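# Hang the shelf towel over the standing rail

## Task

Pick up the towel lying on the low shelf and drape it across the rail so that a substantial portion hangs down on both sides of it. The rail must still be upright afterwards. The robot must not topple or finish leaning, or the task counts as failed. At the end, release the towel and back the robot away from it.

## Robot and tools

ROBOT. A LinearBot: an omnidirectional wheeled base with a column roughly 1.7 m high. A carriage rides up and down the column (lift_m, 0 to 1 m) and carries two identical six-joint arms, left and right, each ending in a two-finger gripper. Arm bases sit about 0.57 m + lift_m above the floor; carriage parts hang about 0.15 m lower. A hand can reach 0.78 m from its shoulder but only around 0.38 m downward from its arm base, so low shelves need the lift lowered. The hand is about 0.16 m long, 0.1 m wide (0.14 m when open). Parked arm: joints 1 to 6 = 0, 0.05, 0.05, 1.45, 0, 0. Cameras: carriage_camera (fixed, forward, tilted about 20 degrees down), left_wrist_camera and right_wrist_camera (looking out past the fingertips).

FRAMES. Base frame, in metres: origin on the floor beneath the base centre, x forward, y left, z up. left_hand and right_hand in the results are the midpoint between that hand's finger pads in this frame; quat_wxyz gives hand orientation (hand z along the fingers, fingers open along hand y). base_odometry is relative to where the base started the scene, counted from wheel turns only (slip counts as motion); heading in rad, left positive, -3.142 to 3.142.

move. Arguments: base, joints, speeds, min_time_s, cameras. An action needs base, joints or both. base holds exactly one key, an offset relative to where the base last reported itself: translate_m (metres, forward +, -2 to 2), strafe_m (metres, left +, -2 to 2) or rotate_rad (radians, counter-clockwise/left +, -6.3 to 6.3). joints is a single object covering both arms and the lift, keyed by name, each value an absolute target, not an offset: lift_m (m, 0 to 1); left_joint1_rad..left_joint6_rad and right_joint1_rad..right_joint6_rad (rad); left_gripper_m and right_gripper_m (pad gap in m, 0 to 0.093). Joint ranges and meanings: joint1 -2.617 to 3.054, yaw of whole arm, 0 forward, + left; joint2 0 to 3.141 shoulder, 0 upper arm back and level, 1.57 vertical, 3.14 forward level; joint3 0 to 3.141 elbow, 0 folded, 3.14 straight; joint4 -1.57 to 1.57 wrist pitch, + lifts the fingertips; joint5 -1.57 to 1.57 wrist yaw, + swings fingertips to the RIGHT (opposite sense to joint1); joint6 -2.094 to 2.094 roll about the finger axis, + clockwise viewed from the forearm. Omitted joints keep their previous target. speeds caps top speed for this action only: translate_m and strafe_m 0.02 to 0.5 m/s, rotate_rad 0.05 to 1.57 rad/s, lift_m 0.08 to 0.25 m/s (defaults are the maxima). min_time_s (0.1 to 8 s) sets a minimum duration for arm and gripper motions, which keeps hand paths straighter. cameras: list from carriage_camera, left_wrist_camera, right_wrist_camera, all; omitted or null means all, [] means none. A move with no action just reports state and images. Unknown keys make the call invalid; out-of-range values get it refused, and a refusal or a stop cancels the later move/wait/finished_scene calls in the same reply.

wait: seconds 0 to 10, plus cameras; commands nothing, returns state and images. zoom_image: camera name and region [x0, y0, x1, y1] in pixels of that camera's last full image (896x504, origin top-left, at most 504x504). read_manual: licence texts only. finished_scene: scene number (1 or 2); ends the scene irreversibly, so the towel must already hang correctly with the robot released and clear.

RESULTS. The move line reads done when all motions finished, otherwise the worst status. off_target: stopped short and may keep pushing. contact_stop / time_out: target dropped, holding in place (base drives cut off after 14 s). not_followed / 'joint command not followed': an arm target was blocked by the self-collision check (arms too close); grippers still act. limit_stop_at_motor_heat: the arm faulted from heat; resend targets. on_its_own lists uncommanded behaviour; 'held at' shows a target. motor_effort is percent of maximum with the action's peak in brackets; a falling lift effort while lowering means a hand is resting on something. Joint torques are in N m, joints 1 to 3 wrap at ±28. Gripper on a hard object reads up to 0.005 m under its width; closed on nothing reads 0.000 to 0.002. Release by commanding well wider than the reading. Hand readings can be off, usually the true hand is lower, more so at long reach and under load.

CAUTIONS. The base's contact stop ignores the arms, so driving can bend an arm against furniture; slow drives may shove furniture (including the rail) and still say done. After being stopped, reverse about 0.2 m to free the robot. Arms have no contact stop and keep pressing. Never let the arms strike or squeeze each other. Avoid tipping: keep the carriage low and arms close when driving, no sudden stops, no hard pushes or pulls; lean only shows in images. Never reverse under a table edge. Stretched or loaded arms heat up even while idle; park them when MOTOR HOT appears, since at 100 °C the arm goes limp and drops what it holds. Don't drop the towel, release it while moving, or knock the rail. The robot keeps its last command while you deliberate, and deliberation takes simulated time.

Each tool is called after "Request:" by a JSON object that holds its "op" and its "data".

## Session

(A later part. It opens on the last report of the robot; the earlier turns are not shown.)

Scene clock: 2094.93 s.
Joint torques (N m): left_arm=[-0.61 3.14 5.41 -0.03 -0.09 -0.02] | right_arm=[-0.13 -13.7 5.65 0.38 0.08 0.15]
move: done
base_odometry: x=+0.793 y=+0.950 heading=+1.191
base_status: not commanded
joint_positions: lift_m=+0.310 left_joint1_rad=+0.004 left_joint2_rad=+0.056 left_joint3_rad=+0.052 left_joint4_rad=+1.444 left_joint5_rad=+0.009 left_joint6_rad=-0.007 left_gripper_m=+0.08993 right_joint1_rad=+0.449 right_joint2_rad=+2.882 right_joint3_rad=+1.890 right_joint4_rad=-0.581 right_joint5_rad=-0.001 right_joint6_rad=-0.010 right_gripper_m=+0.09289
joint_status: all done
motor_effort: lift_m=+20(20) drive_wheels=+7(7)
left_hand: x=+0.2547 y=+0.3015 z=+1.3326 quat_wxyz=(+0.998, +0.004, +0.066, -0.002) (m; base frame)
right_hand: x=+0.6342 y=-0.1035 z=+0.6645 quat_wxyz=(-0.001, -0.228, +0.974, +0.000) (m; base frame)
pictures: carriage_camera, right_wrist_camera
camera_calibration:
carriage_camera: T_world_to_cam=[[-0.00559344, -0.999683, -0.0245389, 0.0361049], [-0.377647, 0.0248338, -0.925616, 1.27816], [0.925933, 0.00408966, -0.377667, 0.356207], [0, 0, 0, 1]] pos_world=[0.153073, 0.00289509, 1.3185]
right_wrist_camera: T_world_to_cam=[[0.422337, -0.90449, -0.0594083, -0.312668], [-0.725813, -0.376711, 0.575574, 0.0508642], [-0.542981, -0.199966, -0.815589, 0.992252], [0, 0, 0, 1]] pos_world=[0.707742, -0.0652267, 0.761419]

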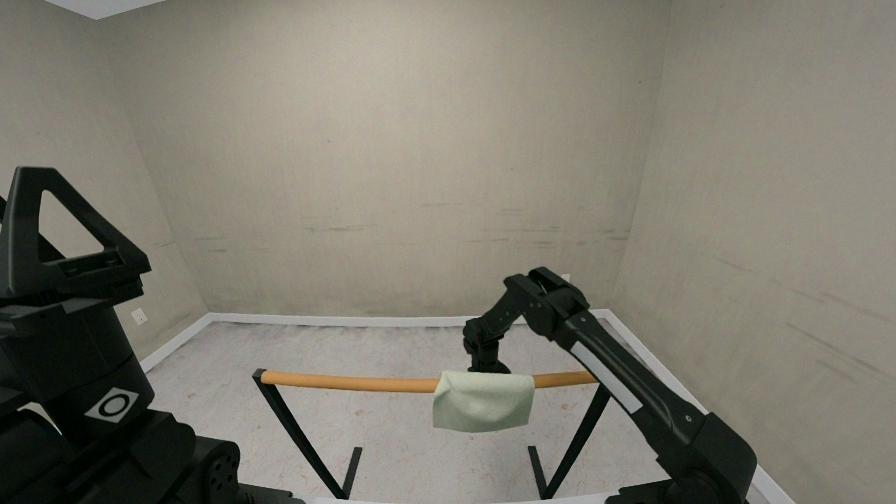

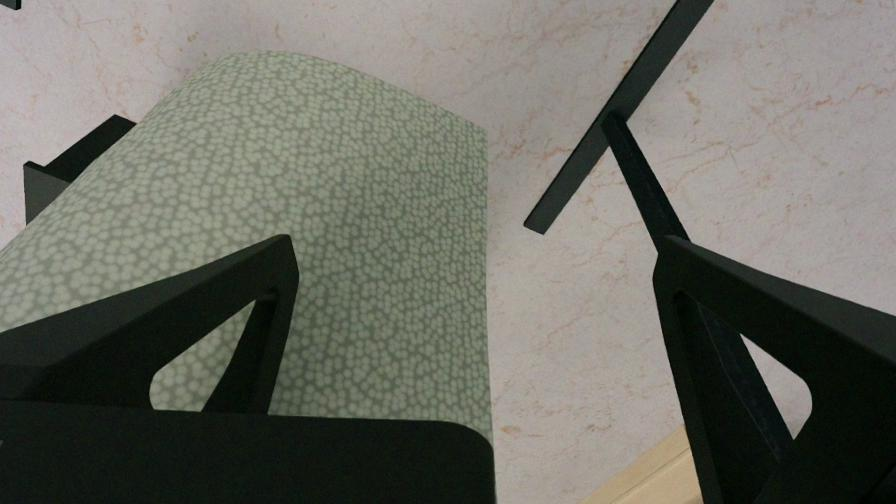

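Request:
{"op": "move", "data": {"joints": {"lift_m": 0.65}, "speeds": {"lift_m": 0.1}, "cameras": ["carriage_camera", "right_wrist_camera"]}}

Scene clock: 2101.27 s.
Joint torques (N m): left_arm=[-0.62 3.23 5.57 -0.02 -0.07 -0.01] | right_arm=[-0.18 -14.12 5.46 0.33 0.08 0.16]
move: done
MOTOR HOT: joint 2 (shoulder) of the right arm reports 75 °C; the controller stops that arm at 100 °C. To cool a motor, set the load down, stop pushing, or move to a pose that needs little force.
base_odometry: x=+0.793 y=+0.950 heading=+1.191
base_status: not commanded
joint_positions: lift_m=+0.650 left_joint1_rad=+0.004 left_joint2_rad=+0.056 left_joint3_rad=+0.052 left_joint4_rad=+1.444 left_joint5_rad=+0.009 left_joint6_rad=-0.007 left_gripper_m=+0.08993 right_joint1_rad=+0.449 right_joint2_rad=+2.886 right_joint3_rad=+1.893 right_joint4_rad=-0.576 right_joint5_rad=-0.001 right_joint6_rad=-0.010 right_gripper_m=+0.09289
joint_status: all done
motor_effort: lift_m=+24(29) drive_wheels=+7(7)
left_hand: x=+0.2549 y=+0.3015 z=+1.6719 quat_wxyz=(+0.998, +0.004, +0.066, -0.002) (m; base frame)
right_hand: x=+0.6352 y=-0.1031 z=+1.0030 quat_wxyz=(+0.001, -0.228, +0.974, +0.000) (m; base frame)
pictures: carriage_camera, right_wrist_camera
camera_calibration:
carriage_camera: T_world_to_cam=[[-0.00559344, -0.999683, -0.0245389, 0.0444359], [-0.377647, 0.0248338, -0.925616, 1.59241], [0.925933, 0.00408966, -0.377667, 0.484426], [0, 0, 0, 1]] pos_world=[0.153073, 0.00289509, 1.658]
right_wrist_camera: T_world_to_cam=[[0.422541, -0.904392, -0.0594549, -0.292614], [-0.727785, -0.377661, 0.572451, -0.138811], [-0.540174, -0.198614, -0.81778, 1.26956], [0, 0, 0, 1]] pos_world=[0.708402, -0.0649085, 1.10029]

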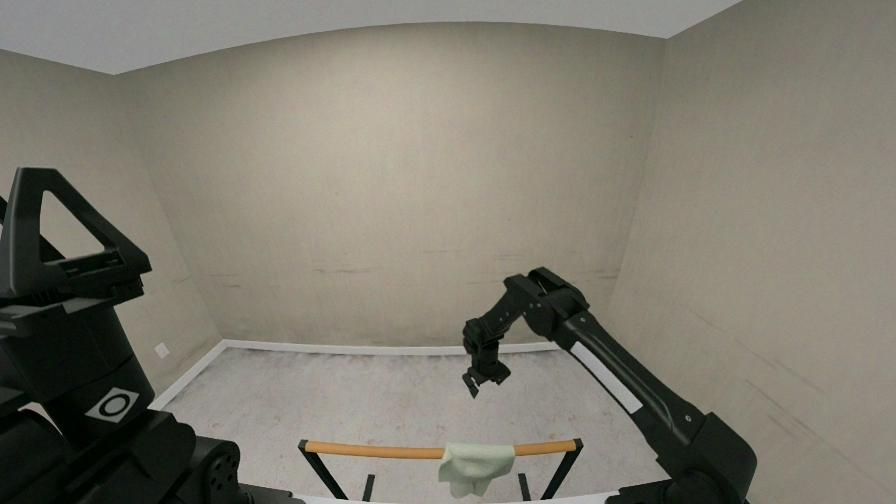

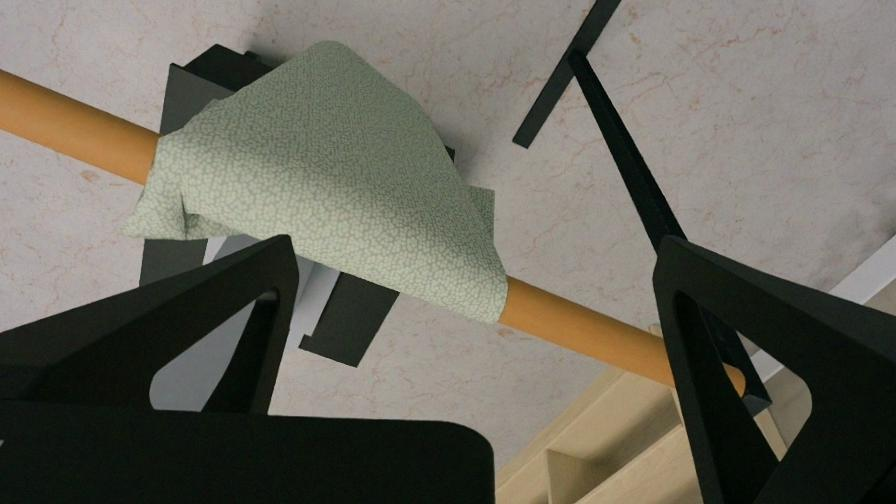

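Request:
{"op": "zoom_image", "data": {"camera": "carriage_camera", "region": [400, 400, 560, 504]}}

Request:
{"op": "move", "data": {"base": {"translate_m": -0.35}, "speeds": {"translate_m": 0.15}, "cameras": ["carriage_camera", "right_wrist_camera"]}}

Scaled by 3.150 from the camera's 896x504 image, which has a finer 1280x720 frame.

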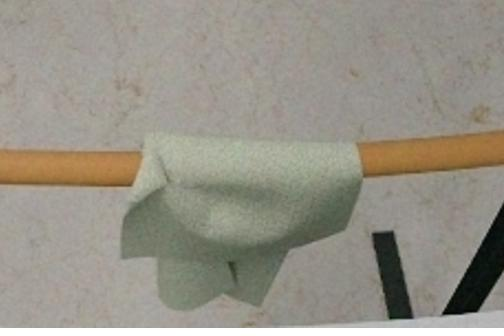

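Scene clock: 2109.10 s.
Joint torques (N m): left_arm=[-0.68 3.02 5.48 -0.03 -0.07 -0.01] | right_arm=[-0.35 -14.17 5.57 0.37 0.09 0.18]
move: done
MOTOR HOT: still on. Joint 2 (shoulder) of the right arm reports 77 °C.
base_odometry: x=+0.664 y=+0.625 heading=+1.192
base_status: done
joint_positions: lift_m=+0.650 left_joint1_rad=+0.004 left_joint2_rad=+0.056 left_joint3_rad=+0.052 left_joint4_rad=+1.444 left_joint5_rad=+0.009 left_joint6_rad=-0.007 left_gripper_m=+0.08993 right_joint1_rad=+0.450 right_joint2_rad=+2.886 right_joint3_rad=+1.893 right_joint4_rad=-0.573 right_joint5_rad=-0.001 right_joint6_rad=-0.010 right_gripper_m=+0.09289
joint_status: not commanded
motor_effort: lift_m=+24(24) drive_wheels=-5(13)
left_hand: x=+0.2549 y=+0.3015 z=+1.6719 quat_wxyz=(+0.998, +0.004, +0.066, -0.002) (m; base frame)
right_hand: x=+0.6359 y=-0.1025 z=+1.0030 quat_wxyz=(+0.003, -0.228, +0.974, +0.001) (m; base frame)
pictures: carriage_camera, right_wrist_camera
camera_calibration:
carriage_camera: T_world_to_cam=[[-0.00559344, -0.999683, -0.0245389, 0.0444359], [-0.377647, 0.0248338, -0.925616, 1.59241], [0.925933, 0.00408966, -0.377667, 0.484426], [0, 0, 0, 1]] pos_world=[0.153073, 0.00289509, 1.658]
right_wrist_camera: T_world_to_cam=[[0.42307, -0.904142, -0.059496, -0.292698], [-0.729407, -0.378791, 0.569634, -0.134375], [-0.537567, -0.197598, -0.819742, 1.27045], [0, 0, 0, 1]] pos_world=[0.708771, -0.064501, 1.10057]

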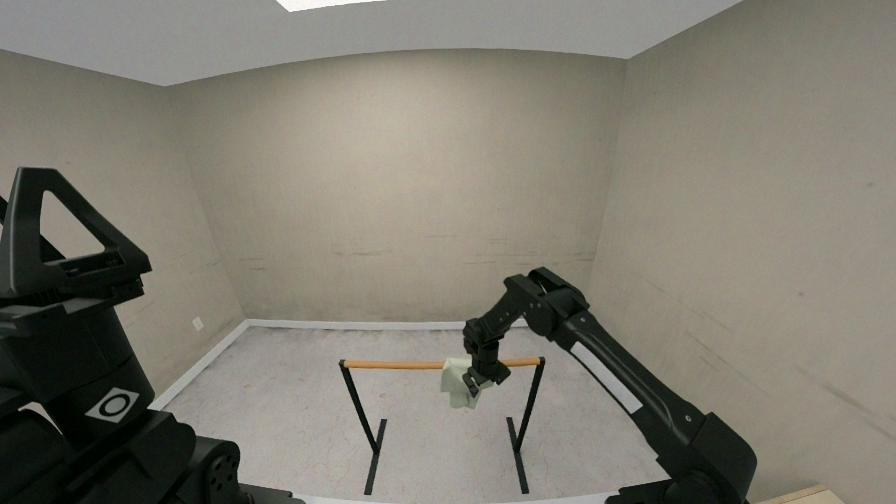

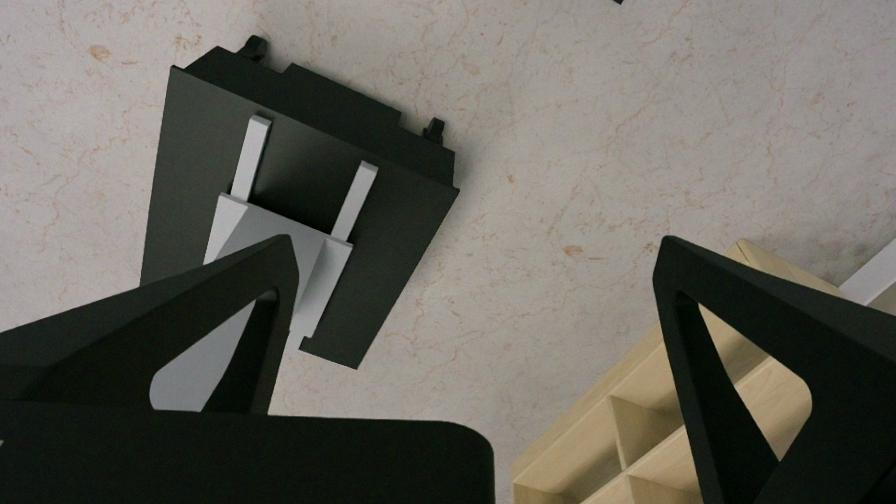

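Request:
{"op": "move", "data": {"joints": {"right_joint1_rad": 0, "right_joint2_rad": 0.05, "right_joint3_rad": 0.05, "right_joint4_rad": 1.45, "lift_m": 0.35}, "min_time_s": 3, "cameras": ["carriage_camera"]}}

Request:
{"op": "zoom_image", "data": {"camera": "carriage_camera", "region": [330, 250, 560, 450]}}

Scene clock: 2114.73 s.
Joint torques (N m): left_arm=[-0.72 3.22 5.49 -0.04 -0.07 0] | right_arm=[-0.9 2.84 4.9 0.06 0.09 0.17]
move: done
MOTOR HOT: still on. Joint 2 (shoulder) of the right arm reports 77 °C.
base_odometry: x=+0.664 y=+0.625 heading=+1.192
base_status: not commanded
joint_positions: lift_m=+0.350 left_joint1_rad=+0.004 left_joint2_rad=+0.056 left_joint3_rad=+0.051 left_joint4_rad=+1.444 left_joint5_rad=+0.009 left_joint6_rad=-0.007 left_gripper_m=+0.08993 right_joint1_rad=+0.007 right_joint2_rad=+0.061 right_joint3_rad=+0.060 right_joint4_rad=+1.433 right_joint5_rad=-0.001 right_joint6_rad=-0.010 right_gripper_m=+0.09289
joint_status: all done
motor_effort: lift_m=+20(20) drive_wheels=+6(6)
left_hand: x=+0.2549 y=+0.3015 z=+1.3723 quat_wxyz=(+0.998, +0.004, +0.066, -0.002) (m; base frame)
right_hand: x=+0.2565 y=-0.3025 z=+1.3744 quat_wxyz=(+0.998, -0.001, +0.069, -0.001) (m; base frame)
pictures: carriage_camera
camera_calibration:
carriage_camera: T_world_to_cam=[[-0.00559344, -0.999683, -0.0245389, 0.0370875], [-0.377647, 0.0248338, -0.925616, 1.31523], [0.925933, 0.00408966, -0.377667, 0.37133], [0, 0, 0, 1]] pos_world=[0.153073, 0.00289509, 1.35854]

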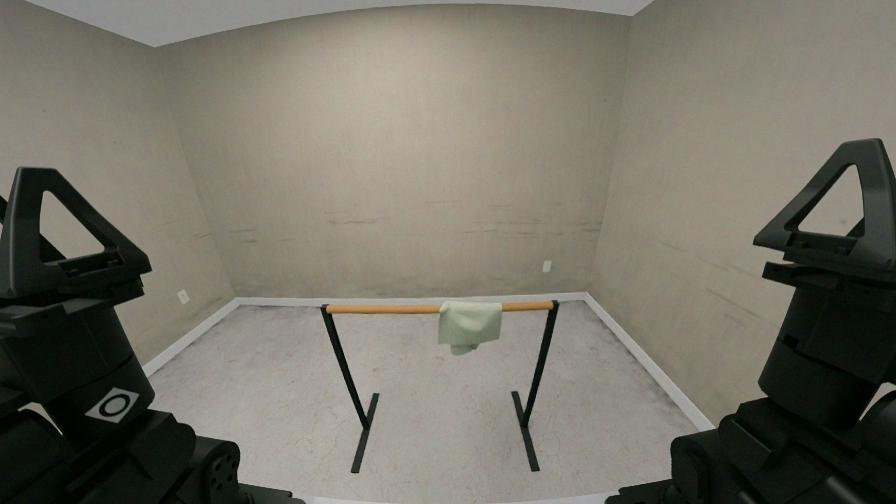

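Scaled by 2.191 from the camera's 896x504 image, which has a finer 1280x720 frame.

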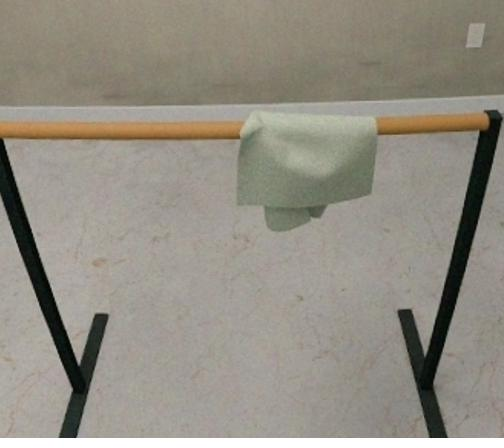

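Request:
{"op": "wait", "data": {"seconds": 8, "cameras": ["carriage_camera"]}}

Request:
{"op": "zoom_image", "data": {"camera": "carriage_camera", "region": [400, 280, 540, 380]}}

Scene clock: 2127.53 s.
Joint torques (N m): left_arm=[-0.7 3.26 5.42 -0.02 -0.06 -0.02] | right_arm=[-0.94 2.77 4.96 0.01 0.09 0.16]
MOTOR HOT: cleared for the motors of the right arm.
base_odometry: x=+0.664 y=+0.625 heading=+1.192
base_status: not commanded
joint_positions: lift_m=+0.350 left_joint1_rad=+0.004 left_joint2_rad=+0.056 left_joint3_rad=+0.051 left_joint4_rad=+1.444 left_joint5_rad=+0.009 left_joint6_rad=-0.007 left_gripper_m=+0.08993 right_joint1_rad=+0.007 right_joint2_rad=+0.061 right_joint3_rad=+0.060 right_joint4_rad=+1.435 right_joint5_rad=-0.001 right_joint6_rad=-0.010 right_gripper_m=+0.09289
joint_status: all done
motor_effort: lift_m=+20(20) drive_wheels=+6(6)
left_hand: x=+0.2549 y=+0.3015 z=+1.3723 quat_wxyz=(+0.998, +0.004, +0.066, -0.002) (m; base frame)
right_hand: x=+0.2560 y=-0.3025 z=+1.3745 quat_wxyz=(+0.998, -0.001, +0.069, -0.001) (m; base frame)
wait: 8.00 s; at rest from the start
pictures: carriage_camera
camera_calibration:
carriage_camera: T_world_to_cam=[[-0.00559344, -0.999683, -0.0245389, 0.0370875], [-0.377647, 0.0248338, -0.925616, 1.31523], [0.925933, 0.00408966, -0.377667, 0.37133], [0, 0, 0, 1]] pos_world=[0.153073, 0.00289509, 1.35854]

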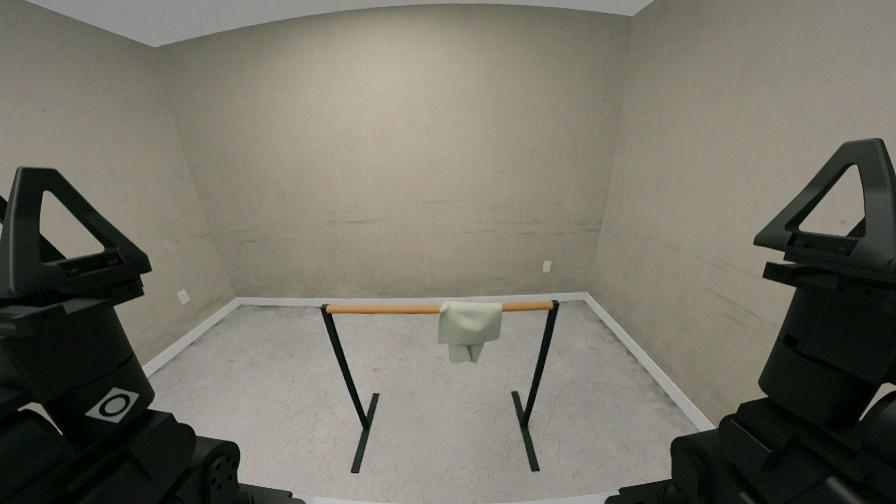

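Scaled by 3.600 from the camera's 896x504 image, which has a finer 1280x720 frame.

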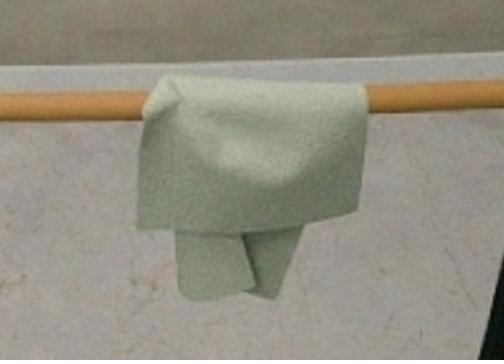

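Request:
{"op": "wait", "data": {"seconds": 8, "cameras": ["carriage_camera"]}}

Request:
{"op": "zoom_image", "data": {"camera": "carriage_camera", "region": [400, 280, 540, 380]}}

Scene clock: 2138.23 s.
Joint torques (N m): left_arm=[-0.62 3.25 5.44 -0.02 -0.06 -0.01] | right_arm=[-0.87 2.76 4.94 0.04 0.08 0.17]
base_odometry: x=+0.664 y=+0.625 heading=+1.192
base_status: not commanded
joint_positions: lift_m=+0.350 left_joint1_rad=+0.004 left_joint2_rad=+0.056 left_joint3_rad=+0.051 left_joint4_rad=+1.444 left_joint5_rad=+0.009 left_joint6_rad=-0.007 left_gripper_m=+0.08993 right_joint1_rad=+0.007 right_joint2_rad=+0.061 right_joint3_rad=+0.060 right_joint4_rad=+1.435 right_joint5_rad=-0.001 right_joint6_rad=-0.010 right_gripper_m=+0.09289
joint_status: all done
motor_effort: lift_m=+20(20) drive_wheels=+6(6)
left_hand: x=+0.2549 y=+0.3015 z=+1.3723 quat_wxyz=(+0.998, +0.004, +0.066, -0.002) (m; base frame)
right_hand: x=+0.2560 y=-0.3025 z=+1.3745 quat_wxyz=(+0.998, -0.001, +0.068, -0.001) (m; base frame)
wait: 8.00 s; at rest from the start
pictures: carriage_camera
camera_calibration:
carriage_camera: T_world_to_cam=[[-0.00559344, -0.999683, -0.0245389, 0.0370875], [-0.377647, 0.0248338, -0.925616, 1.31523], [0.925933, 0.00408966, -0.377667, 0.37133], [0, 0, 0, 1]] pos_world=[0.153073, 0.00289509, 1.35854]

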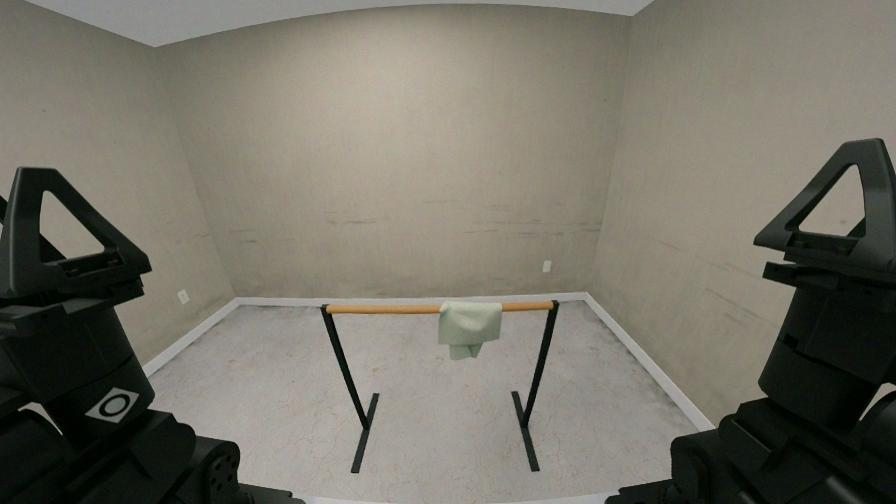

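Scaled by 3.600 from the camera's 896x504 image, which has a finer 1280x720 frame.

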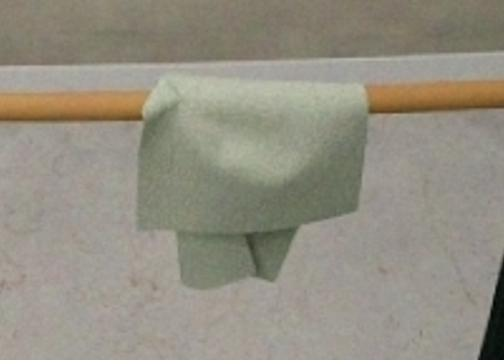

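Request:
{"op": "move", "data": {"base": {"translate_m": -0.25}, "speeds": {"translate_m": 0.2}, "cameras": ["carriage_camera"]}}

Request:
{"op": "wait", "data": {"seconds": 5, "cameras": ["carriage_camera"]}}

Request:
{"op": "zoom_image", "data": {"camera": "carriage_camera", "region": [400, 240, 540, 340]}}

Scene clock: 2157.30 s.
Joint torques (N m): left_arm=[-0.69 3.29 5.49 -0.01 -0.07 0.01] | right_arm=[-0.95 2.76 4.98 -0.04 0.09 0.17]
move: done
base_odometry: x=+0.572 y=+0.393 heading=+1.193
base_status: done
joint_positions: lift_m=+0.350 left_joint1_rad=+0.004 left_joint2_rad=+0.056 left_joint3_rad=+0.051 left_joint4_rad=+1.444 left_joint5_rad=+0.009 left_joint6_rad=-0.007 left_gripper_m=+0.08993 right_joint1_rad=+0.007 right_joint2_rad=+0.061 right_joint3_rad=+0.058 right_joint4_rad=+1.441 right_joint5_rad=-0.001 right_joint6_rad=-0.010 right_gripper_m=+0.09289
joint_status: not commanded
motor_effort: lift_m=+20(20) drive_wheels=-6(15)
left_hand: x=+0.2549 y=+0.3015 z=+1.3723 quat_wxyz=(+0.998, +0.004, +0.066, -0.002) (m; base frame)
right_hand: x=+0.2551 y=-0.3026 z=+1.3741 quat_wxyz=(+0.998, -0.001, +0.066, -0.001) (m; base frame)
pictures: carriage_camera
camera_calibration:
carriage_camera: T_world_to_cam=[[-0.00559344, -0.999683, -0.0245389, 0.0370875], [-0.377647, 0.0248338, -0.925616, 1.31523], [0.925933, 0.00408966, -0.377667, 0.37133], [0, 0, 0, 1]] pos_world=[0.153073, 0.00289509, 1.35854]

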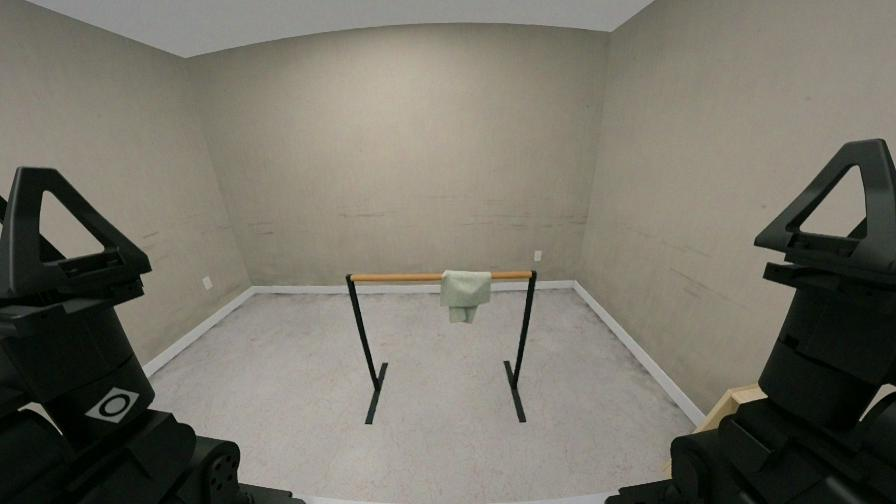

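Scene clock: 2162.30 s.
Joint torques (N m): left_arm=[-0.73 3.3 5.55 -0.02 -0.07 -0.01] | right_arm=[-0.98 2.77 5.01 -0.04 0.08 0.19]
base_odometry: x=+0.572 y=+0.393 heading=+1.193
base_status: done
joint_positions: lift_m=+0.350 left_joint1_rad=+0.004 left_joint2_rad=+0.056 left_joint3_rad=+0.051 left_joint4_rad=+1.444 left_joint5_rad=+0.009 left_joint6_rad=-0.007 left_gripper_m=+0.08993 right_joint1_rad=+0.007 right_joint2_rad=+0.061 right_joint3_rad=+0.058 right_joint4_rad=+1.441 right_joint5_rad=-0.001 right_joint6_rad=-0.010 right_gripper_m=+0.09289
joint_status: not commanded
motor_effort: lift_m=+20(20) drive_wheels=-5(15)
left_hand: x=+0.2549 y=+0.3015 z=+1.3723 quat_wxyz=(+0.998, +0.004, +0.066, -0.002) (m; base frame)
right_hand: x=+0.2551 y=-0.3026 z=+1.3741 quat_wxyz=(+0.998, -0.001, +0.066, -0.001) (m; base frame)
wait: 5.00 s; at rest by 0.27 s
pictures: carriage_camera
camera_calibration:
carriage_camera: T_world_to_cam=[[-0.00559344, -0.999683, -0.0245389, 0.0370875], [-0.377647, 0.0248338, -0.925616, 1.31523], [0.925933, 0.00408966, -0.377667, 0.37133], [0, 0, 0, 1]] pos_world=[0.153073, 0.00289509, 1.35854]

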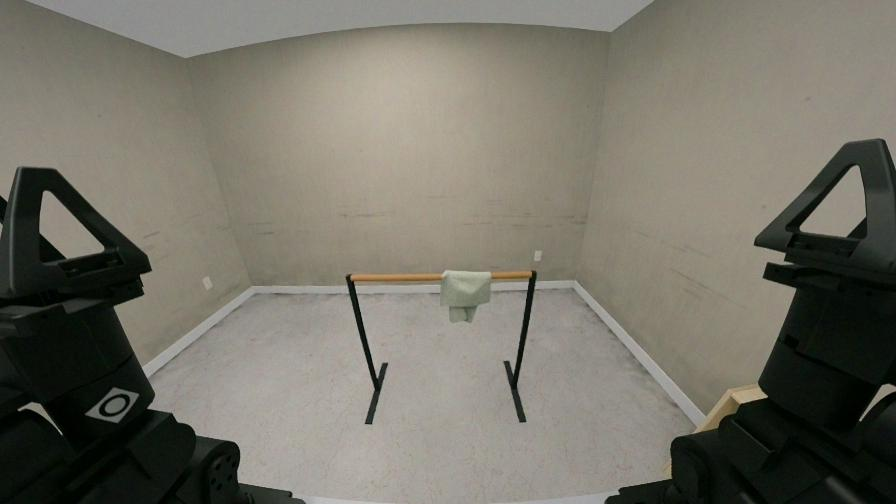

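Scaled by 3.600 from the camera's 896x504 image, which has a finer 1280x720 frame.

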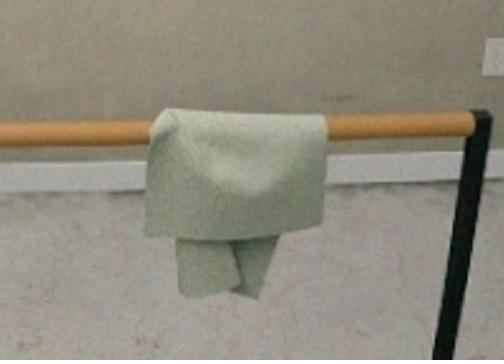

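Request:
{"op": "finished_scene", "data": {"scene": 1}}

The scene is finished: the task was done.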